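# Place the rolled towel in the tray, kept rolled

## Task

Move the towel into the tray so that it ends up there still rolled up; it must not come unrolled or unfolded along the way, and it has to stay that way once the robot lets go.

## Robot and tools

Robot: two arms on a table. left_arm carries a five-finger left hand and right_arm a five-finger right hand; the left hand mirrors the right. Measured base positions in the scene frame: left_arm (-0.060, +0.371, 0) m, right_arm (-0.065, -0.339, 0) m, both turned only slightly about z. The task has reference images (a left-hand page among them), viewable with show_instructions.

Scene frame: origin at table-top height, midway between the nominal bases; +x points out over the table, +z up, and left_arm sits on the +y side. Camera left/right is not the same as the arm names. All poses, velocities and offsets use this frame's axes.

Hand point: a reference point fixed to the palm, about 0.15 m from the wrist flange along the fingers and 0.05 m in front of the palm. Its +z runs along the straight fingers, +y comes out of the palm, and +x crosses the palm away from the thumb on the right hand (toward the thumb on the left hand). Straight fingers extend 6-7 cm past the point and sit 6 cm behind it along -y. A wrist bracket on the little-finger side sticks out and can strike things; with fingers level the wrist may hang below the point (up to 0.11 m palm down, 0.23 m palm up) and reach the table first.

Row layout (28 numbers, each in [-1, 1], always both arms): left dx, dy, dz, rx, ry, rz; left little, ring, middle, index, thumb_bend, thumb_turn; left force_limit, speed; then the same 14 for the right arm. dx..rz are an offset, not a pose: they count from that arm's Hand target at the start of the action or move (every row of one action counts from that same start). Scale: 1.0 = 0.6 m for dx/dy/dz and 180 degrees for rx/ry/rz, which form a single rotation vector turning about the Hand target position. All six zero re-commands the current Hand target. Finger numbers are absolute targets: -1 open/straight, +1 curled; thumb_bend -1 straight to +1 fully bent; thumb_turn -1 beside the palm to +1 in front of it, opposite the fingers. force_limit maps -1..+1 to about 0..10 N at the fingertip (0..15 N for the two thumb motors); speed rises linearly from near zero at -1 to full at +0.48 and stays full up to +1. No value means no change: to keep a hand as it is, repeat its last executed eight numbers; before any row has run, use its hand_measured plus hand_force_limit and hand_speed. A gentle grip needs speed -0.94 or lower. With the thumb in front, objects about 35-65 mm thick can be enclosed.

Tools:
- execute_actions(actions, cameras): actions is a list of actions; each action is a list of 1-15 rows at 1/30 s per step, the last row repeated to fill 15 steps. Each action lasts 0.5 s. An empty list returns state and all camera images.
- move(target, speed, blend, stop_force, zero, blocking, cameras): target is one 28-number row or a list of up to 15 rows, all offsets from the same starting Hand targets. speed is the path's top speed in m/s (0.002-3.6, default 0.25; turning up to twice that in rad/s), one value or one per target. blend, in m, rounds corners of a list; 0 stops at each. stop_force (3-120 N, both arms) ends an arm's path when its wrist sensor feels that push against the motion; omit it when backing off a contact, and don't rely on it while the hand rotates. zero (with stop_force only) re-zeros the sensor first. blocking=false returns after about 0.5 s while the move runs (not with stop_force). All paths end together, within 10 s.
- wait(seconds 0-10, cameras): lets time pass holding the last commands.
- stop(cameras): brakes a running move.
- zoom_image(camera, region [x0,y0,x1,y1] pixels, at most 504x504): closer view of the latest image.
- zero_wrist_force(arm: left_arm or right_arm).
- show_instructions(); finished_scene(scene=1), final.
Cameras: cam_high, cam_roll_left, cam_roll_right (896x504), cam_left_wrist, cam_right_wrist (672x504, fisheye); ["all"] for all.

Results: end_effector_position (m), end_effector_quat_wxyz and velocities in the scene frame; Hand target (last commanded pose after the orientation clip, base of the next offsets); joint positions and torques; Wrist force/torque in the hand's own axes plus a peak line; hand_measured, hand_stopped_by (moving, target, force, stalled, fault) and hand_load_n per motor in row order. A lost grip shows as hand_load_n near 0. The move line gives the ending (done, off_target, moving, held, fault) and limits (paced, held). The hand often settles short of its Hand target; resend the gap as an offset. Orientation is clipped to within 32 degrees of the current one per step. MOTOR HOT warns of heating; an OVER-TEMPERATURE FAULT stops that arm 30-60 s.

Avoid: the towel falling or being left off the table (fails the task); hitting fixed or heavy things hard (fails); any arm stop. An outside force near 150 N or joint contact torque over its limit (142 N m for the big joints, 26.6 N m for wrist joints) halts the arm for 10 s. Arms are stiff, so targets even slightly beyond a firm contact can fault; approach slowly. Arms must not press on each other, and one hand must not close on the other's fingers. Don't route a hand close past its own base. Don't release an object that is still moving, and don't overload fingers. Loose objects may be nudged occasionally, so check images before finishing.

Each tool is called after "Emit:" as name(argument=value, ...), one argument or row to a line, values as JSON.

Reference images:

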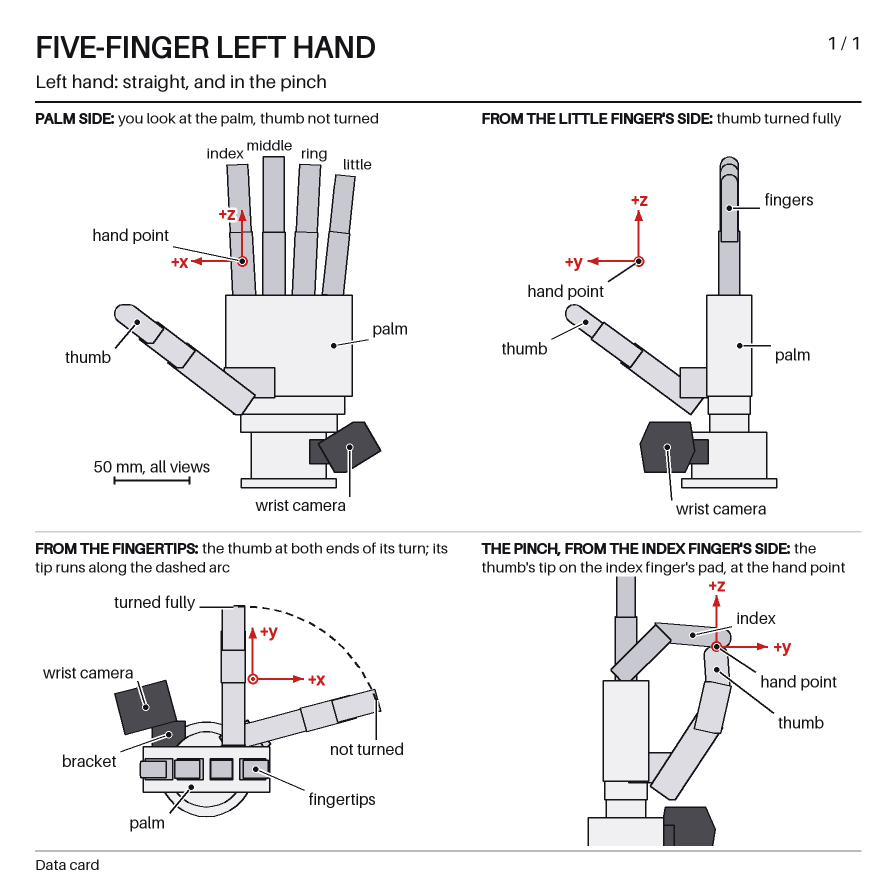

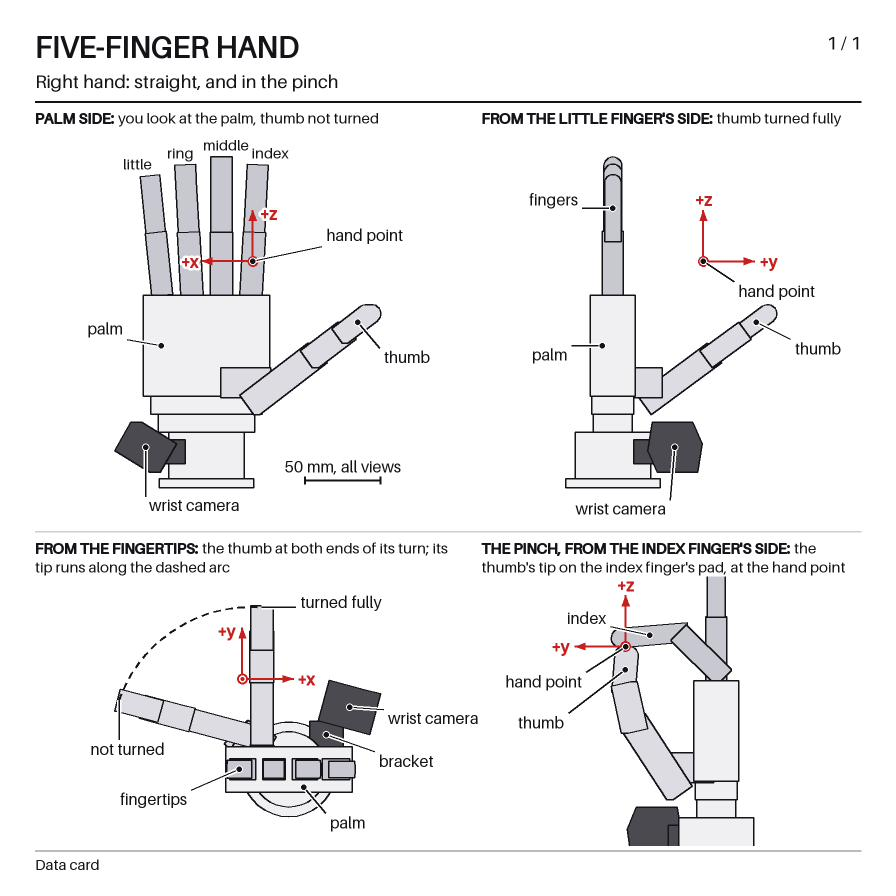

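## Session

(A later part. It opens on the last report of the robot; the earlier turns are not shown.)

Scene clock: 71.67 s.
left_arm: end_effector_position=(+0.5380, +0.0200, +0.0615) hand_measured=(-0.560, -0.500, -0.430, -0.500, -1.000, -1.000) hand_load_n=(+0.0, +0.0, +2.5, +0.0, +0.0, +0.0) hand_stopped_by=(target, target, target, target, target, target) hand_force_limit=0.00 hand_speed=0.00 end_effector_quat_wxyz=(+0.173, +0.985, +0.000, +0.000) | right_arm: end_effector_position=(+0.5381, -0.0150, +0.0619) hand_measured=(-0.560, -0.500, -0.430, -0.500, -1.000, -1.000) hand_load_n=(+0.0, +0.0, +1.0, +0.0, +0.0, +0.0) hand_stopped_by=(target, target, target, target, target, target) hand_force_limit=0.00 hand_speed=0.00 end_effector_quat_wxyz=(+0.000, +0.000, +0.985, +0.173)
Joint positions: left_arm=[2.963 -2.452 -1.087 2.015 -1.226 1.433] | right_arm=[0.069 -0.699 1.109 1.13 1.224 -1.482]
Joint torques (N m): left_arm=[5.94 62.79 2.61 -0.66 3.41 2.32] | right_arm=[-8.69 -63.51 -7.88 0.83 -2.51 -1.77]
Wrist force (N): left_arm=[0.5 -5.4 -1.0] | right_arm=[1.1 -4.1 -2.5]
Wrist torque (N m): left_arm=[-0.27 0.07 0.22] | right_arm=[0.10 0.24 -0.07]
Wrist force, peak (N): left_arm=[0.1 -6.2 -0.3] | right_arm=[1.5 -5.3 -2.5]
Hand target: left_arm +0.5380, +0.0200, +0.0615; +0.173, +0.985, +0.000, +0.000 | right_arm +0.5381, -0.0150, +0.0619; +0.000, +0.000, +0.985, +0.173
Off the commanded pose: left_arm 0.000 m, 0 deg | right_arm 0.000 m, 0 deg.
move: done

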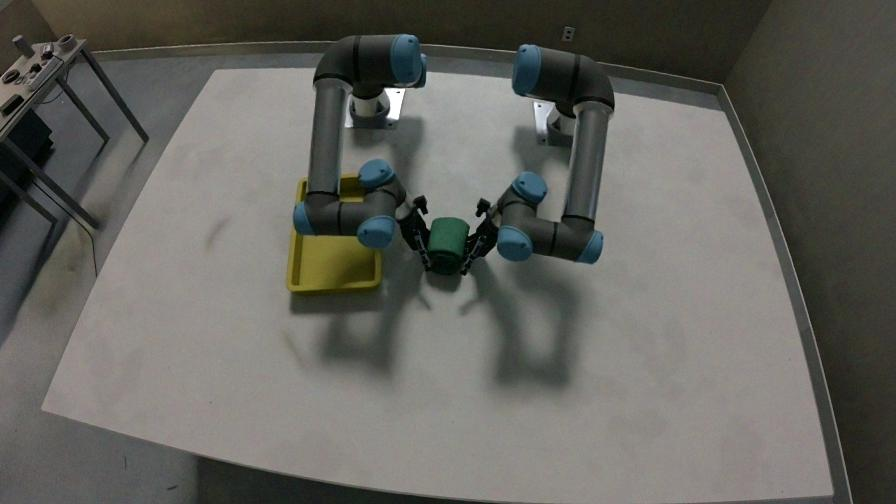

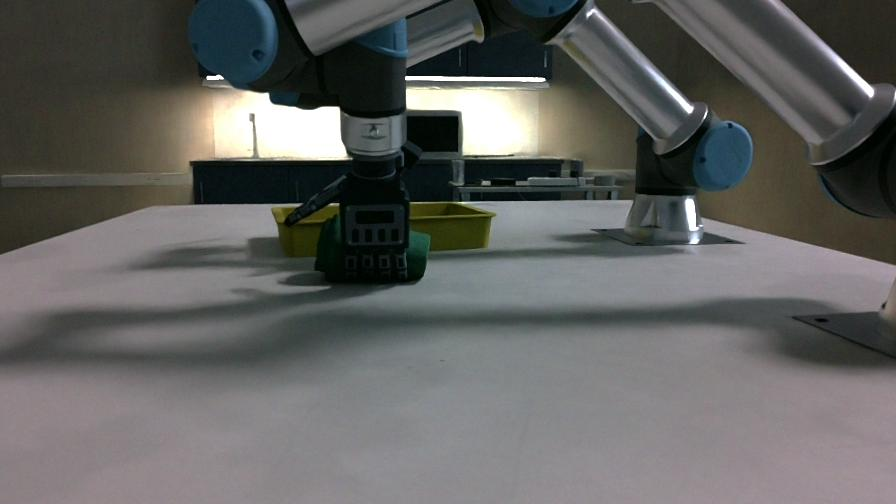

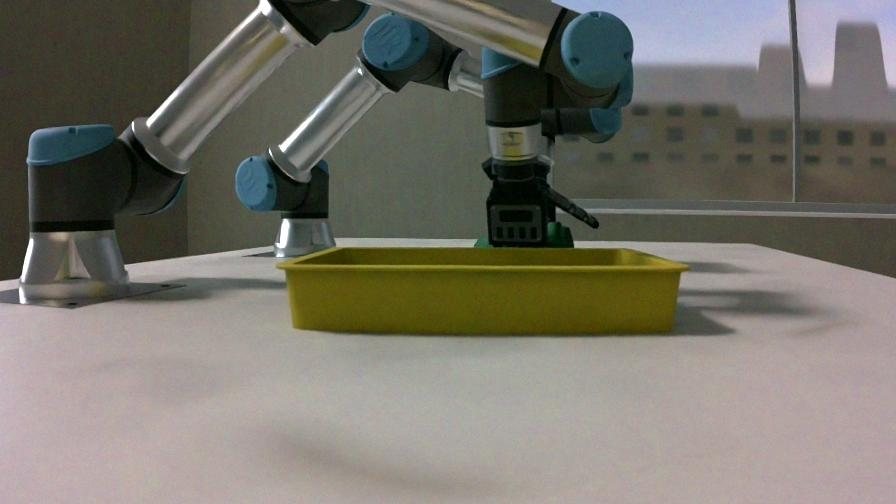

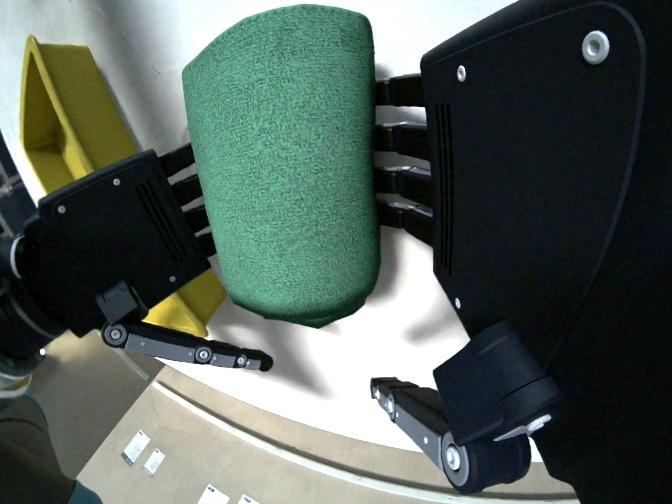

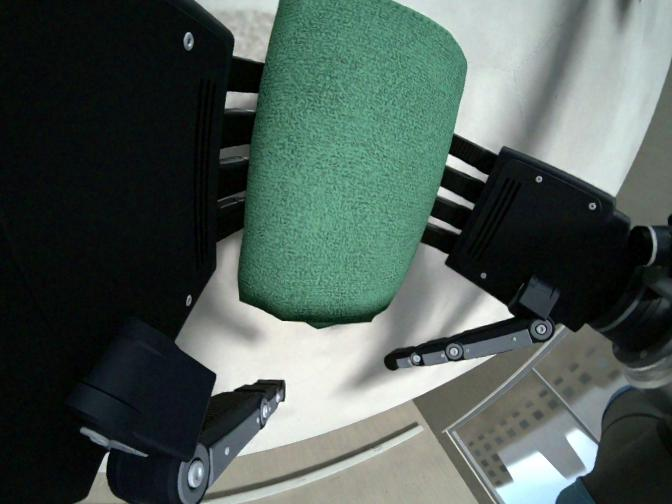

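Emit:
move(
  target=[
    [0,-0.0083,0,0,0,0,-0.56,-0.5,-0.43,-0.5,-1,-1,0,0,0,0.0083,0,0,0,0,-0.56,-0.5,-0.43,-0.5,-1,-1,0,0],
    [0,-0.0083,0.05,0,0,0,-0.56,-0.5,-0.43,-0.5,-1,-1,0,0,0,0.0083,0.05,0,0,0,-0.56,-0.5,-0.43,-0.5,-1,-1,0,0],
  ],
  speed=0.03,
  cameras=["cam_roll_left","cam_roll_right","cam_high","cam_left_wrist","cam_right_wrist"],
)

Emit:
zoom_image(
  camera="cam_roll_left",
  region=[270, 130, 480, 310],
)

Emit:
zoom_image(
  camera="cam_high",
  region=[380, 160, 540, 300],
)

Scene clock: 73.77 s.
left_arm: end_effector_position=(+0.5381, +0.0150, +0.0918) hand_measured=(-0.560, -0.500, -0.430, -0.500, -1.000, -1.000) hand_load_n=(+0.0, +0.0, +12.0, +0.0, +0.0, +0.0) hand_stopped_by=(target, target, target, target, target, target) hand_force_limit=0.00 hand_speed=0.00 end_effector_quat_wxyz=(+0.173, +0.985, +0.000, +0.000) end_effector_velocity=(+0.001, +0.000, -0.001) end_effector_angular_velocity=(-0.001, -0.006, +0.001) | right_arm: end_effector_position=(+0.5381, -0.0101, +0.0922) hand_measured=(-0.560, -0.500, -0.430, -0.500, -1.000, -1.000) hand_load_n=(+0.0, +0.5, +8.5, +0.5, +0.0, +0.0) hand_stopped_by=(target, target, target, target, target, target) hand_force_limit=0.00 hand_speed=0.00 end_effector_quat_wxyz=(+0.001, +0.000, +0.985, +0.173) end_effector_velocity=(+0.001, +0.000, -0.002) end_effector_angular_velocity=(-0.001, -0.003, +0.000)
Joint positions: left_arm=[2.954 -2.427 -1.051 1.957 -1.226 1.424] | right_arm=[0.078 -0.725 1.074 1.187 1.224 -1.473]
Joint velocities: left_arm=[0 0 -0.002 0.008 0 -0.001] | right_arm=[0 0.002 0.001 -0.006 0.001 0]
Joint torques (N m): left_arm=[0.2 47.59 9.31 -0.34 6.4 2.37] | right_arm=[2.95 -40.51 -10.89 -0.47 -7.25 -1.92]
Wrist force (N): left_arm=[0.7 -18.7 -4.0] | right_arm=[1.0 -17.3 -5.2]
Wrist torque (N m): left_arm=[-0.09 0.02 0.60] | right_arm=[0.36 0.34 -0.43]
Wrist force, peak (N): left_arm=[1.0 -21.2 -5.7] | right_arm=[1.5 -21.0 -9.0]
Hand target: left_arm +0.5380, +0.0151, +0.0915; +0.173, +0.985, +0.000, +0.000 | right_arm +0.5381, -0.0101, +0.0919; +0.000, +0.000, +0.985, +0.173
Off the commanded pose: left_arm 0.000 m, 0 deg | right_arm 0.000 m, 0 deg.
move: done

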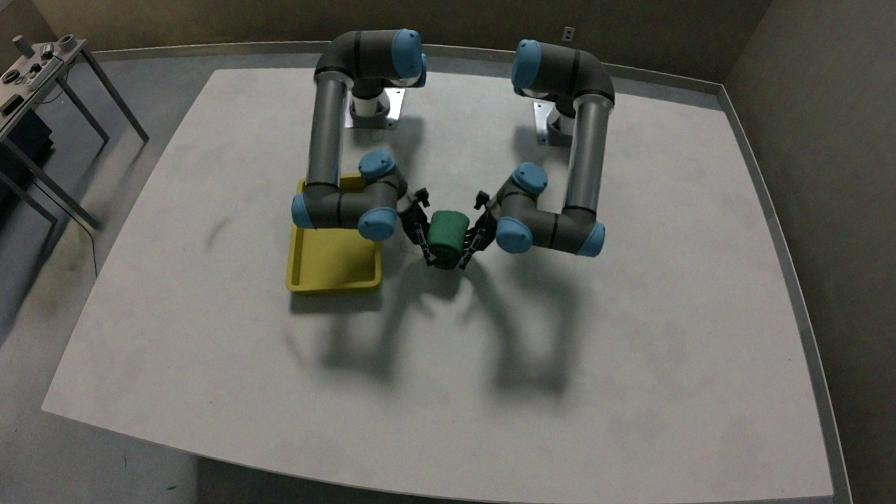

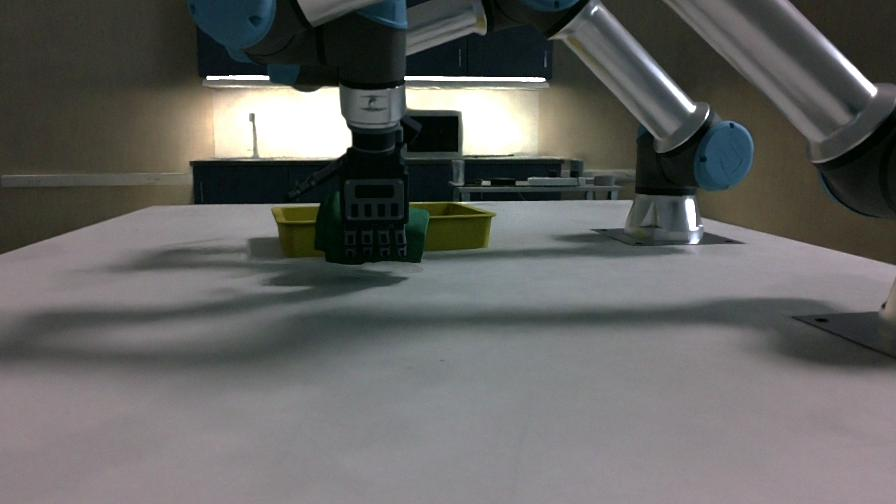

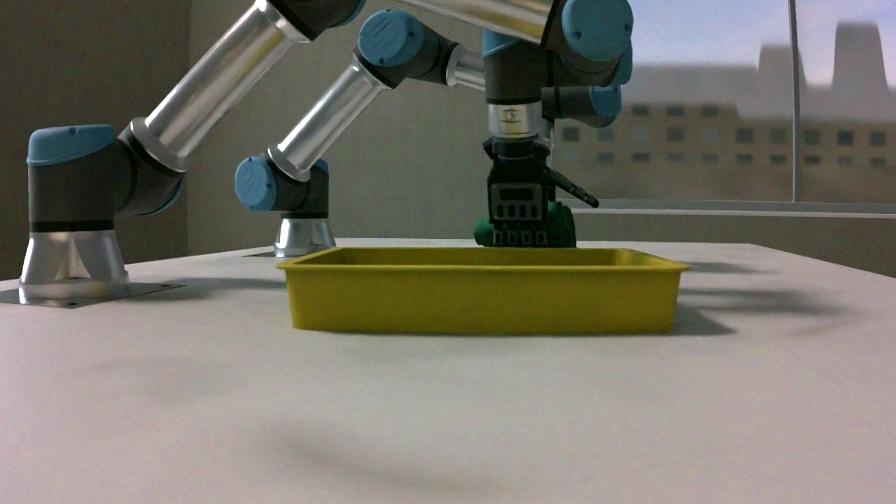

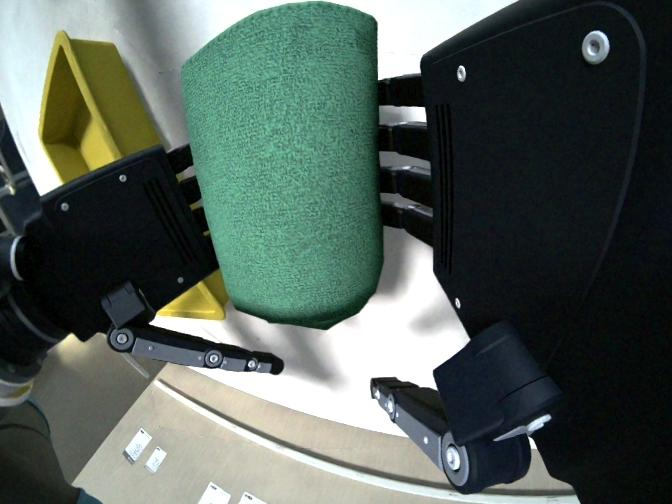

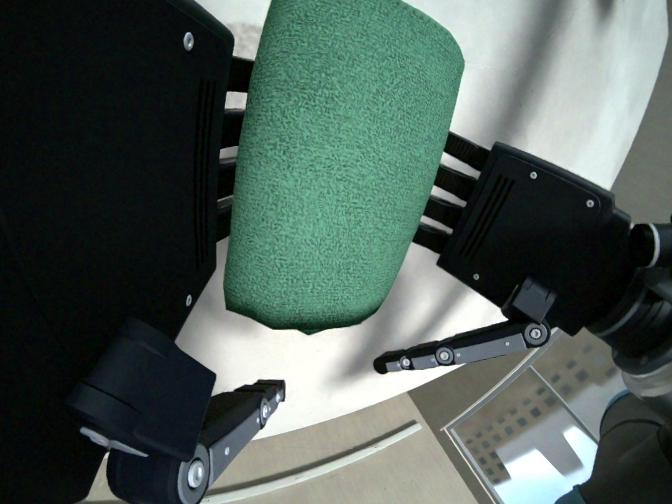

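Scaled by 2.400 from the camera's 896x504 image, which has a finer 1280x720 frame.

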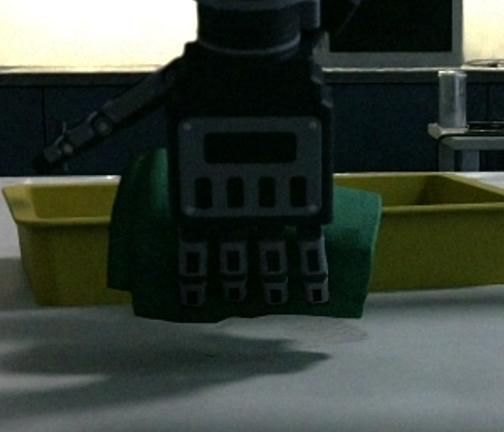

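Scaled by 3.150 from the camera's 896x504 image, which has a finer 1280x720 frame.

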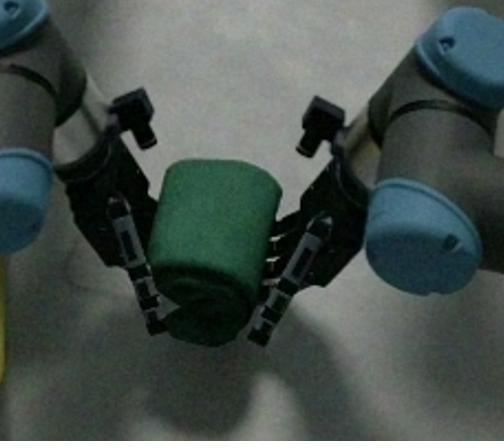

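Emit:
move(
  target=[0,0.0058,0,0,0,0,-0.56,-0.5,-0.43,-0.5,-1,-1,0,0,0,-0.0058,0,0,0,0,-0.56,-0.5,-0.43,-0.5,-1,-1,0,0],
  speed=0.02,
  cameras=["cam_roll_left","cam_high"],
)

Emit:
zoom_image(
  camera="cam_roll_left",
  region=[270, 130, 480, 310],
)

Emit:
zoom_image(
  camera="cam_high",
  region=[380, 160, 540, 300],
)

Scene clock: 74.80 s.
left_arm: end_effector_position=(+0.5380, +0.0186, +0.0915) hand_measured=(-0.560, -0.500, -0.430, -0.500, -1.000, -1.000) hand_load_n=(+0.5, +0.0, +2.5, +0.5, +0.0, +0.0) hand_stopped_by=(target, target, target, target, target, target) hand_force_limit=0.00 hand_speed=0.00 end_effector_quat_wxyz=(+0.173, +0.985, +0.000, +0.000) | right_arm: end_effector_position=(+0.5381, -0.0136, +0.0919) hand_measured=(-0.560, -0.500, -0.430, -0.500, -1.000, -1.000) hand_load_n=(+0.0, +0.0, +1.0, +0.5, +0.0, +0.0) hand_stopped_by=(target, target, target, target, target, target) hand_force_limit=0.00 hand_speed=0.00 end_effector_quat_wxyz=(+0.000, +0.000, +0.985, +0.173)
Joint positions: left_arm=[2.96 -2.424 -1.057 1.958 -1.226 1.43] | right_arm=[0.071 -0.727 1.08 1.186 1.224 -1.479]
Joint torques (N m): left_arm=[-1.49 58.05 9.62 -0.93 2.75 0.85] | right_arm=[-0.51 -60.55 -15.57 0.08 -3.22 -0.46]
Wrist force (N): left_arm=[0.3 -3.3 1.1] | right_arm=[1.5 -2.7 -0.3]
Wrist torque (N m): left_arm=[-0.25 0.11 0.13] | right_arm=[0.08 0.21 0.07]
Wrist force, peak (N): left_arm=[0.8 -18.6 -3.9] | right_arm=[1.1 -18.1 -4.6]
Hand target: left_arm +0.5380, +0.0185, +0.0915; +0.173, +0.985, +0.000, +0.000 | right_arm +0.5381, -0.0135, +0.0919; +0.000, +0.000, +0.985, +0.173
Off the commanded pose: left_arm 0.000 m, 0 deg | right_arm 0.000 m, 0 deg.
move: done
Images, in order (width x height): cam_high 896x504, cam_roll_left 896x504.

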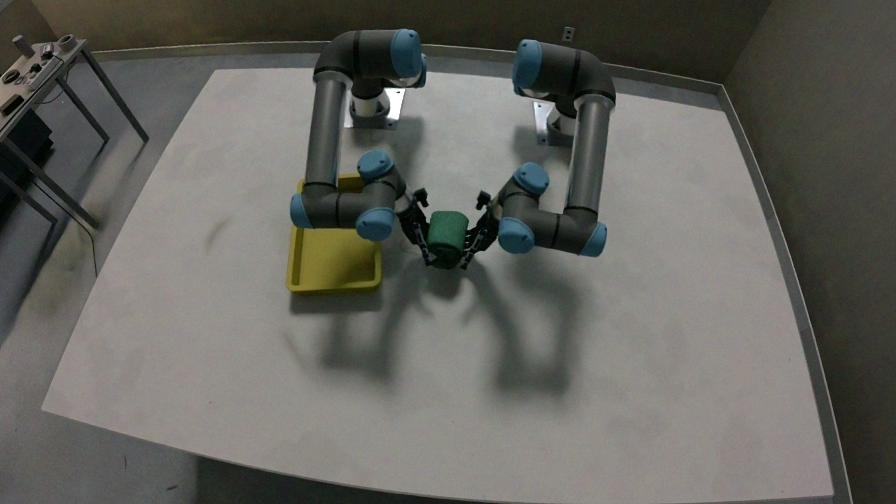

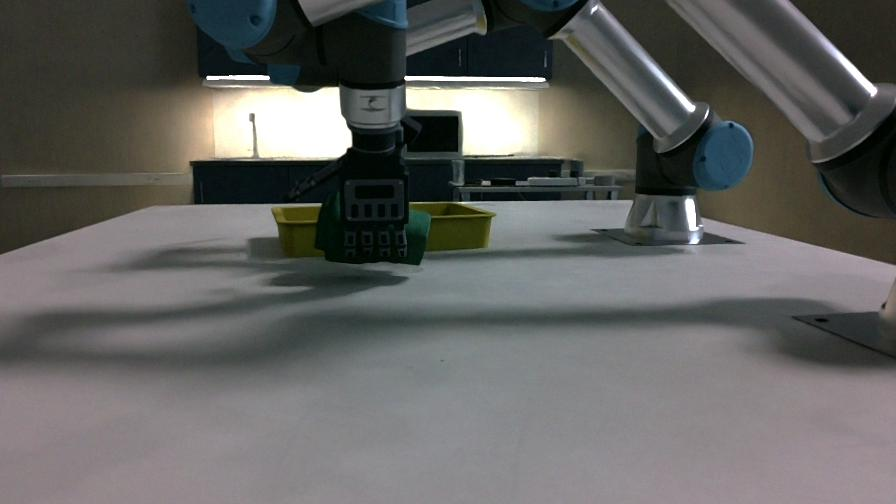

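Scaled by 2.400 from the camera's 896x504 image, which has a finer 1280x720 frame.

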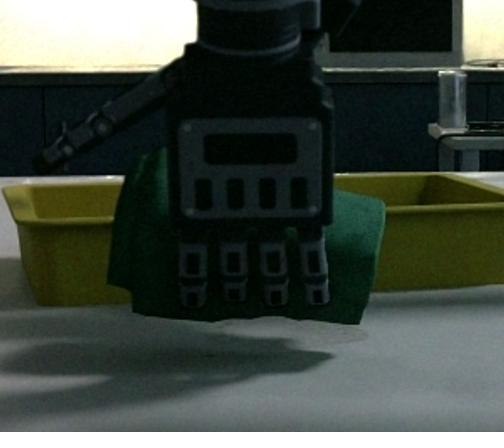

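Scaled by 3.150 from the camera's 896x504 image, which has a finer 1280x720 frame.

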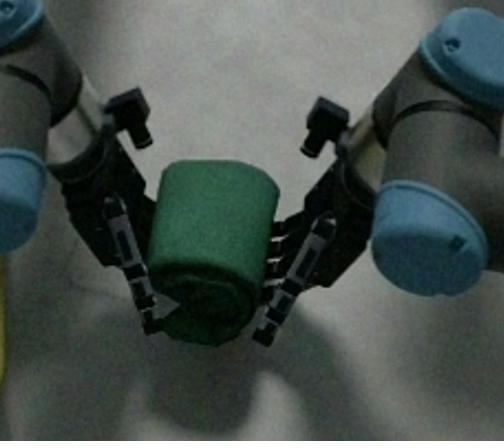

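Emit:
move(
  target=[
    [0,0,0.156,0,0,0,-0.56,-0.5,-0.43,-0.5,-1,-1,0,0,0,0,0.156,0,0,0,-0.56,-0.5,-0.43,-0.5,-1,-1,0,0],
  ],
  speed=0.08,
  cameras=["cam_roll_left","cam_high"],
)

Emit:
zoom_image(
  camera="cam_roll_left",
  region=[270, 80, 480, 260],
)

Scene clock: 77.47 s.
left_arm: end_effector_position=(+0.5381, +0.0185, +0.1852) hand_measured=(-0.560, -0.500, -0.430, -0.500, -1.000, -1.000) hand_load_n=(+0.0, +0.0, +2.5, +0.0, +0.0, +0.0) hand_stopped_by=(target, target, target, target, target, target) hand_force_limit=0.00 hand_speed=0.00 end_effector_quat_wxyz=(+0.173, +0.985, +0.000, +0.000) | right_arm: end_effector_position=(+0.5381, -0.0135, +0.1856) hand_measured=(-0.560, -0.500, -0.430, -0.500, -1.000, -1.000) hand_load_n=(+0.0, +0.0, +1.0, +0.0, +0.0, +0.0) hand_stopped_by=(target, target, target, target, target, target) hand_force_limit=0.00 hand_speed=0.00 end_effector_quat_wxyz=(+0.001, +0.000, +0.985, +0.173)
Joint positions: left_arm=[2.96 -2.361 -0.926 1.764 -1.226 1.43] | right_arm=[0.072 -0.793 0.951 1.38 1.224 -1.479]
Joint torques (N m): left_arm=[0.01 44.96 4.83 -2.32 2.31 1.16] | right_arm=[-0.64 -40.64 -12.93 0.98 -2.36 -0.71]
Wrist force (N): left_arm=[0.4 -3.7 1.0] | right_arm=[1.9 -2.9 -0.6]
Wrist torque (N m): left_arm=[-0.32 0.13 0.16] | right_arm=[0.04 0.14 0.05]
Wrist force, peak (N): left_arm=[0.5 -4.0 2.0] | right_arm=[1.9 -3.2 -0.2]
Hand target: left_arm +0.5380, +0.0185, +0.1851; +0.173, +0.985, +0.000, +0.000 | right_arm +0.5381, -0.0135, +0.1855; +0.000, +0.000, +0.985, +0.173
Off the commanded pose: left_arm 0.000 m, 0 deg | right_arm 0.000 m, 0 deg.
move: done
Images, in order (width x height): cam_high 896x504, cam_roll_left 896x504.

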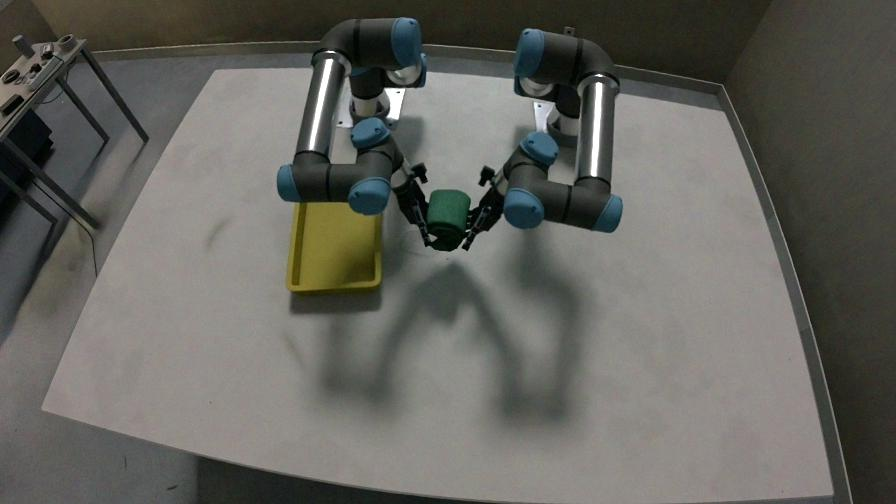

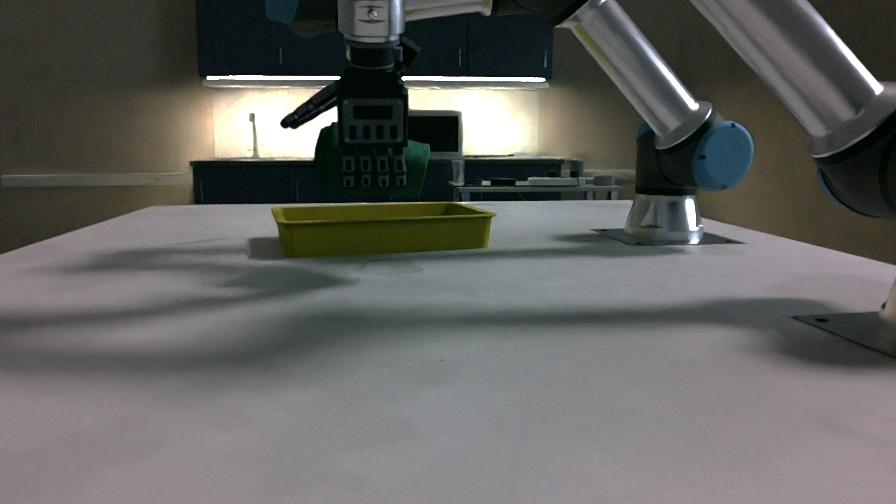

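Scaled by 2.400 from the camera's 896x504 image, which has a finer 1280x720 frame.

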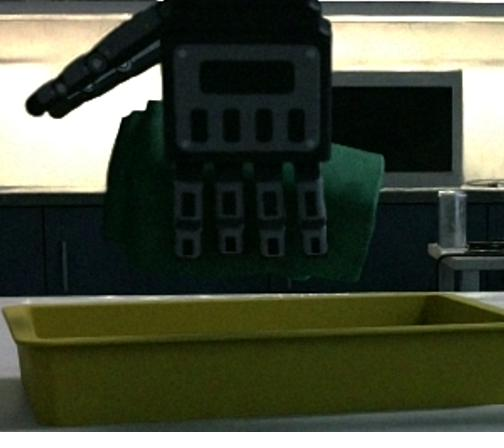

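Emit:
move(
  target=[
    [-0.0167,-0.5375,0,0,0,0,-0.56,-0.5,-0.43,-0.5,-1,-1,0,0,-0.0167,-0.5375,0,0,0,0,-0.56,-0.5,-0.43,-0.5,-1,-1,0,0],
  ],
  speed=0.1,
  cameras=["all"],
)

Emit:
zoom_image(
  camera="cam_high",
  region=[240, 140, 440, 310],
)

Emit:
zoom_image(
  camera="cam_roll_right",
  region=[270, 60, 700, 350],
)

Scene clock: 81.37 s.
left_arm: end_effector_position=(+0.5269, -0.3028, +0.1845) hand_measured=(-0.560, -0.500, -0.432, -0.500, -1.000, -1.000) hand_load_n=(+0.5, +5.5, +16.5, +0.0, +0.0, +0.0) hand_stopped_by=(target, target, target, target, target, target) hand_force_limit=0.00 hand_speed=0.00 end_effector_quat_wxyz=(+0.278, +0.955, +0.028, +0.101) | right_arm: end_effector_position=(+0.5281, -0.3360, +0.1855) hand_measured=(-0.560, -0.500, -0.432, -0.500, -1.000, -1.000) hand_load_n=(+0.0, +0.0, +11.0, +2.0, +0.0, +0.0) hand_stopped_by=(target, target, target, target, target, target) hand_force_limit=0.00 hand_speed=0.00 end_effector_quat_wxyz=(+0.000, +0.000, +0.985, +0.173)
Joint positions: left_arm=[2.507 -2.827 -0.035 1.804 -1.243 0.839] | right_arm=[-0.49 -0.846 1.095 1.485 1.262 -2.071]
Joint torques (N m): left_arm=[-13.23 78.86 35.92 5.3 7.57 1.45] | right_arm=[16.17 -56.83 -1.49 4.22 -9.04 -0.64]
Wrist force (N): left_arm=[-2.9 -33.0 -10.1] | right_arm=[-3.7 -30.3 -13.9]
Wrist torque (N m): left_arm=[0.48 -0.32 1.00] | right_arm=[0.81 0.13 -0.66]
Wrist force, peak (N): left_arm=[-2.7 -33.5 -11.3] | right_arm=[-4.0 -31.9 -14.0]
Hand target: left_arm +0.5280, -0.3040, +0.1851; +0.173, +0.985, +0.000, +0.000 | right_arm +0.5281, -0.3360, +0.1855; +0.000, +0.000, +0.985, +0.173
Off the commanded pose: left_arm 0.002 m, 17 deg | right_arm 0.000 m, 0 deg.
elbow stopped short (left arm): the move would have taken joint 3 (elbow) straighter than the controller allows.
move: off_target (left_arm)

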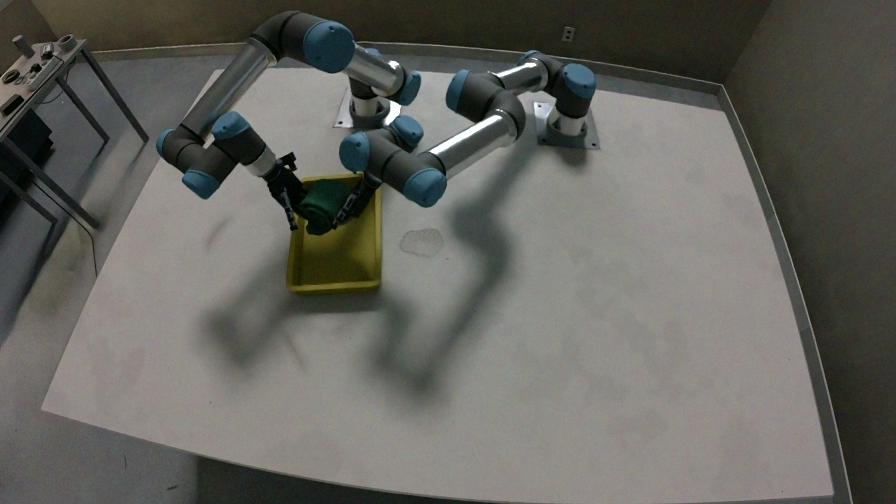

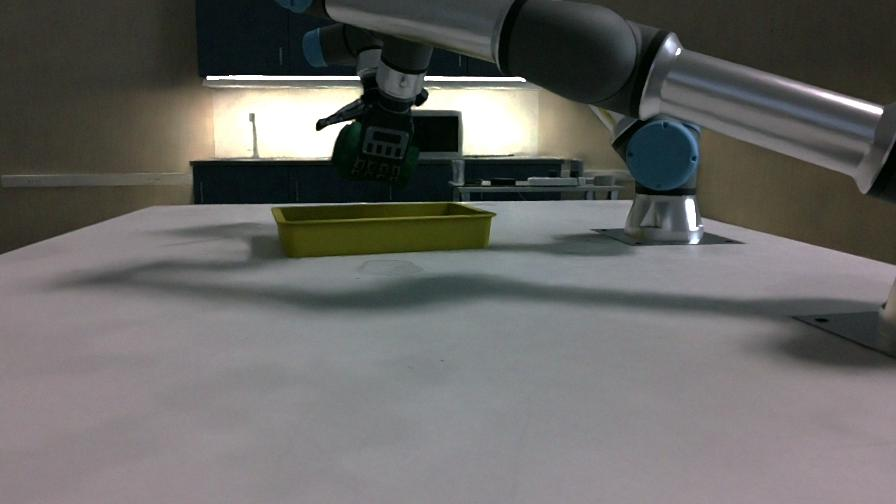

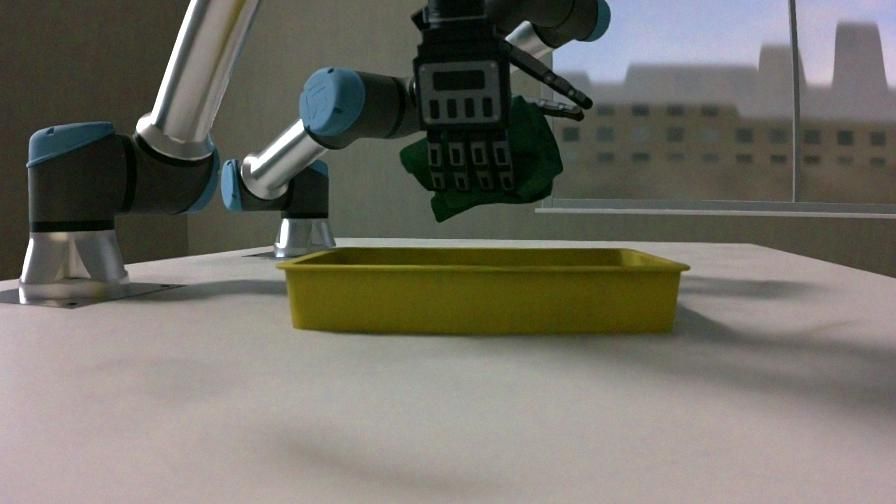

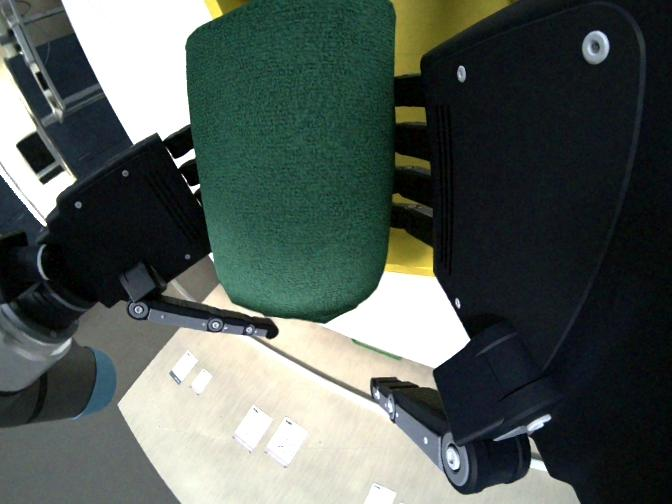

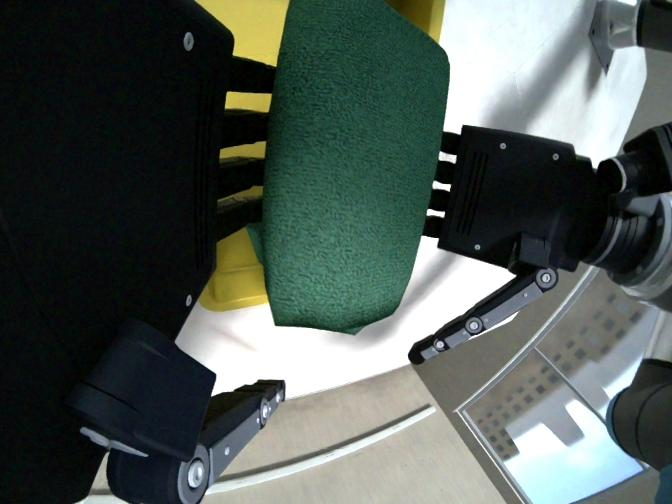

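Scaled by 2.520 from the camera's 896x504 image, which has a finer 1280x720 frame.

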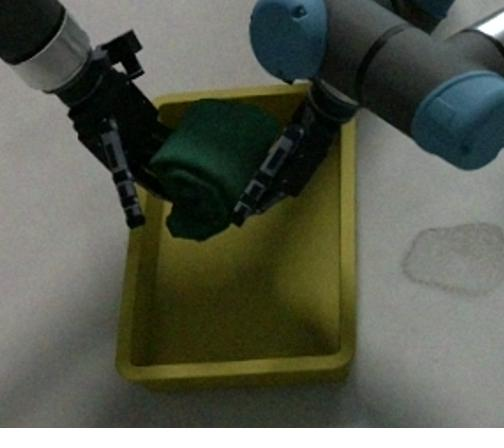

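Scaled by 1.172 from the camera's 896x504 image, which has a finer 1280x720 frame.

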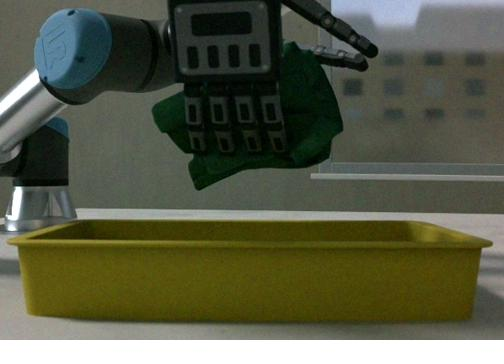

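Emit:
move(
  target=[-0.0967,0,0,0,0,0,-0.56,-0.5,-0.43,-0.5,-1,-1,0,0,-0.0967,0,0,0,0,0,-0.56,-0.5,-0.43,-0.5,-1,-1,0,0],
  speed=0.08,
  cameras=["all"],
)

Emit:
zoom_image(
  camera="cam_high",
  region=[240, 140, 440, 310],
)

Emit:
zoom_image(
  camera="cam_roll_right",
  region=[270, 60, 700, 350],
)

Scene clock: 84.57 s.
left_arm: end_effector_position=(+0.4689, -0.3029, +0.1847) hand_measured=(-0.560, -0.500, -0.432, -0.500, -1.000, -1.000) hand_load_n=(+0.0, +0.0, +8.0, +0.0, +0.0, +0.0) hand_stopped_by=(target, target, target, target, target, target) hand_force_limit=0.00 hand_speed=0.00 end_effector_quat_wxyz=(+0.228, +0.973, +0.012, +0.046) | right_arm: end_effector_position=(+0.4701, -0.3361, +0.1855) hand_measured=(-0.560, -0.500, -0.432, -0.500, -1.000, -1.000) hand_load_n=(+0.0, +0.0, +5.5, +0.5, +0.0, +0.0) hand_stopped_by=(target, target, target, target, target, target) hand_force_limit=0.00 hand_speed=0.00 end_effector_quat_wxyz=(+0.001, +0.000, +0.985, +0.173)
Joint positions: left_arm=[2.463 -2.812 -0.035 1.638 -1.266 0.859] | right_arm=[-0.542 -0.984 1.334 1.401 1.271 -2.126]
Joint torques (N m): left_arm=[3.13 64.92 25.35 1.08 4.75 1.98] | right_arm=[11.39 -32.72 -24.57 6.41 -1.14 1.54]
Wrist force (N): left_arm=[1.0 -12.7 -2.5] | right_arm=[1.7 -11.7 -4.2]
Wrist torque (N m): left_arm=[-0.15 0.06 0.39] | right_arm=[0.13 0.22 -0.11]
Wrist force, peak (N): left_arm=[-3.0 -33.8 -10.2] | right_arm=[-4.1 -30.9 -14.3]
Hand target: left_arm +0.4700, -0.3040, +0.1851; +0.173, +0.985, +0.000, +0.000 | right_arm +0.4701, -0.3360, +0.1855; +0.000, +0.000, +0.985, +0.173
Off the commanded pose: left_arm 0.002 m, 8 deg | right_arm 0.000 m, 0 deg.
elbow stopped short (left arm): the move would have taken joint 3 (elbow) straighter than the controller allows.
move: off_target (left_arm)

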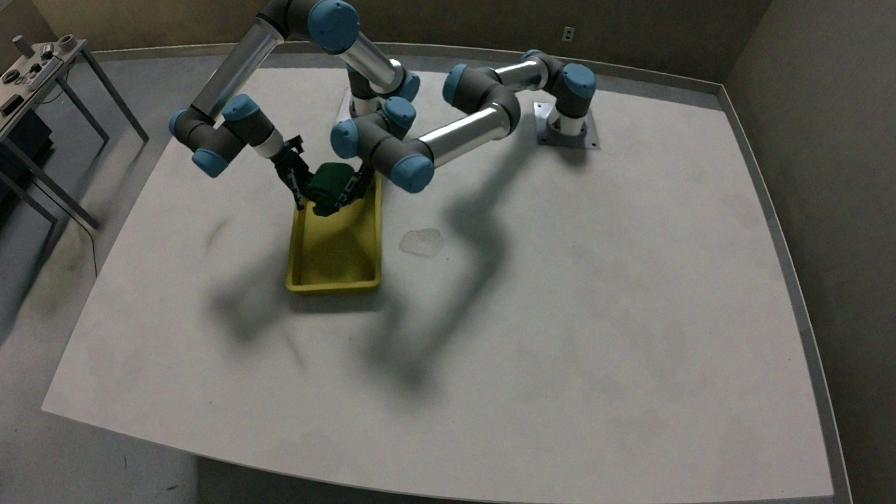

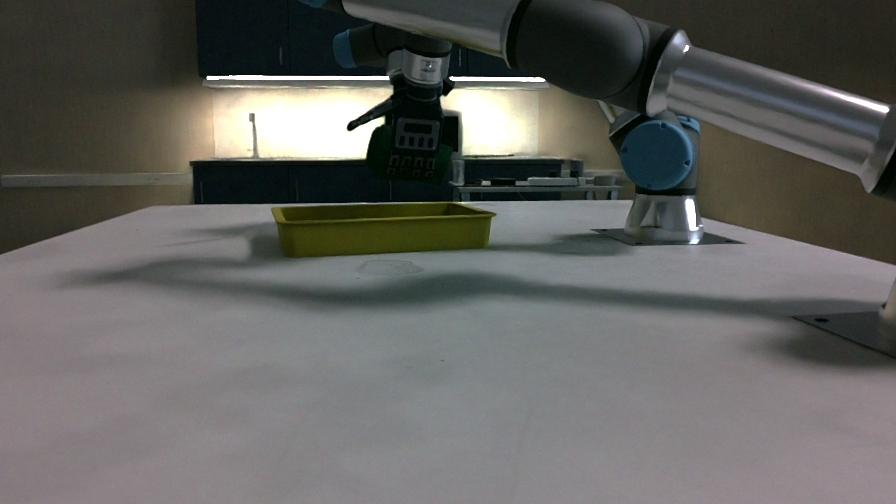

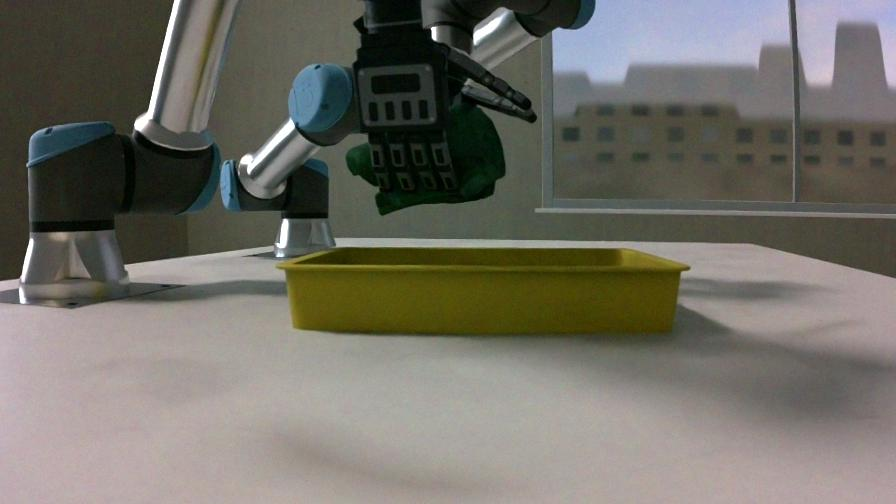

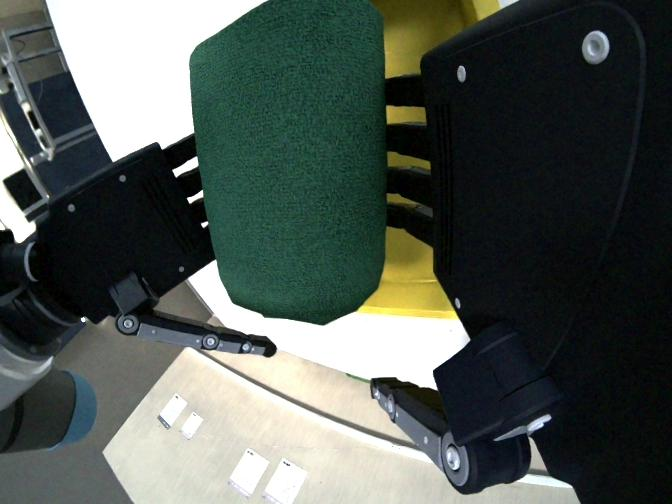

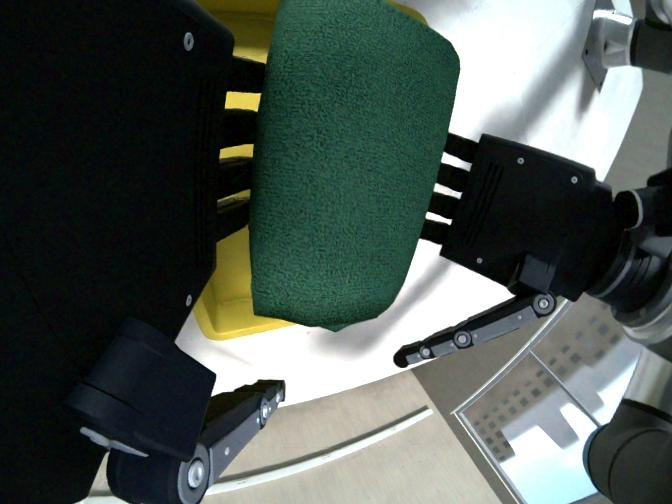

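Scaled by 2.520 from the camera's 896x504 image, which has a finer 1280x720 frame.

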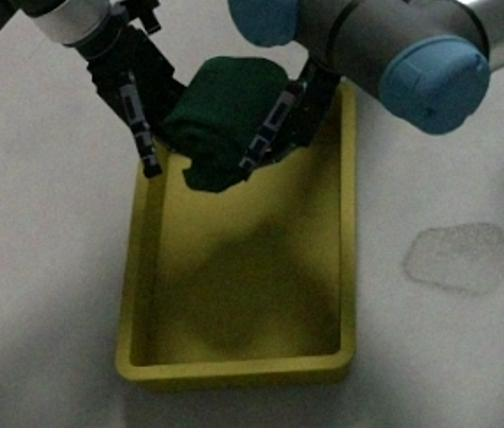

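Scaled by 1.172 from the camera's 896x504 image, which has a finer 1280x720 frame.

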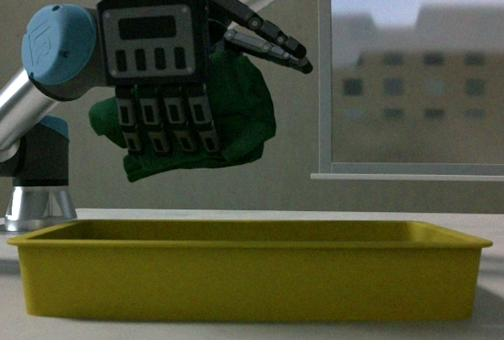

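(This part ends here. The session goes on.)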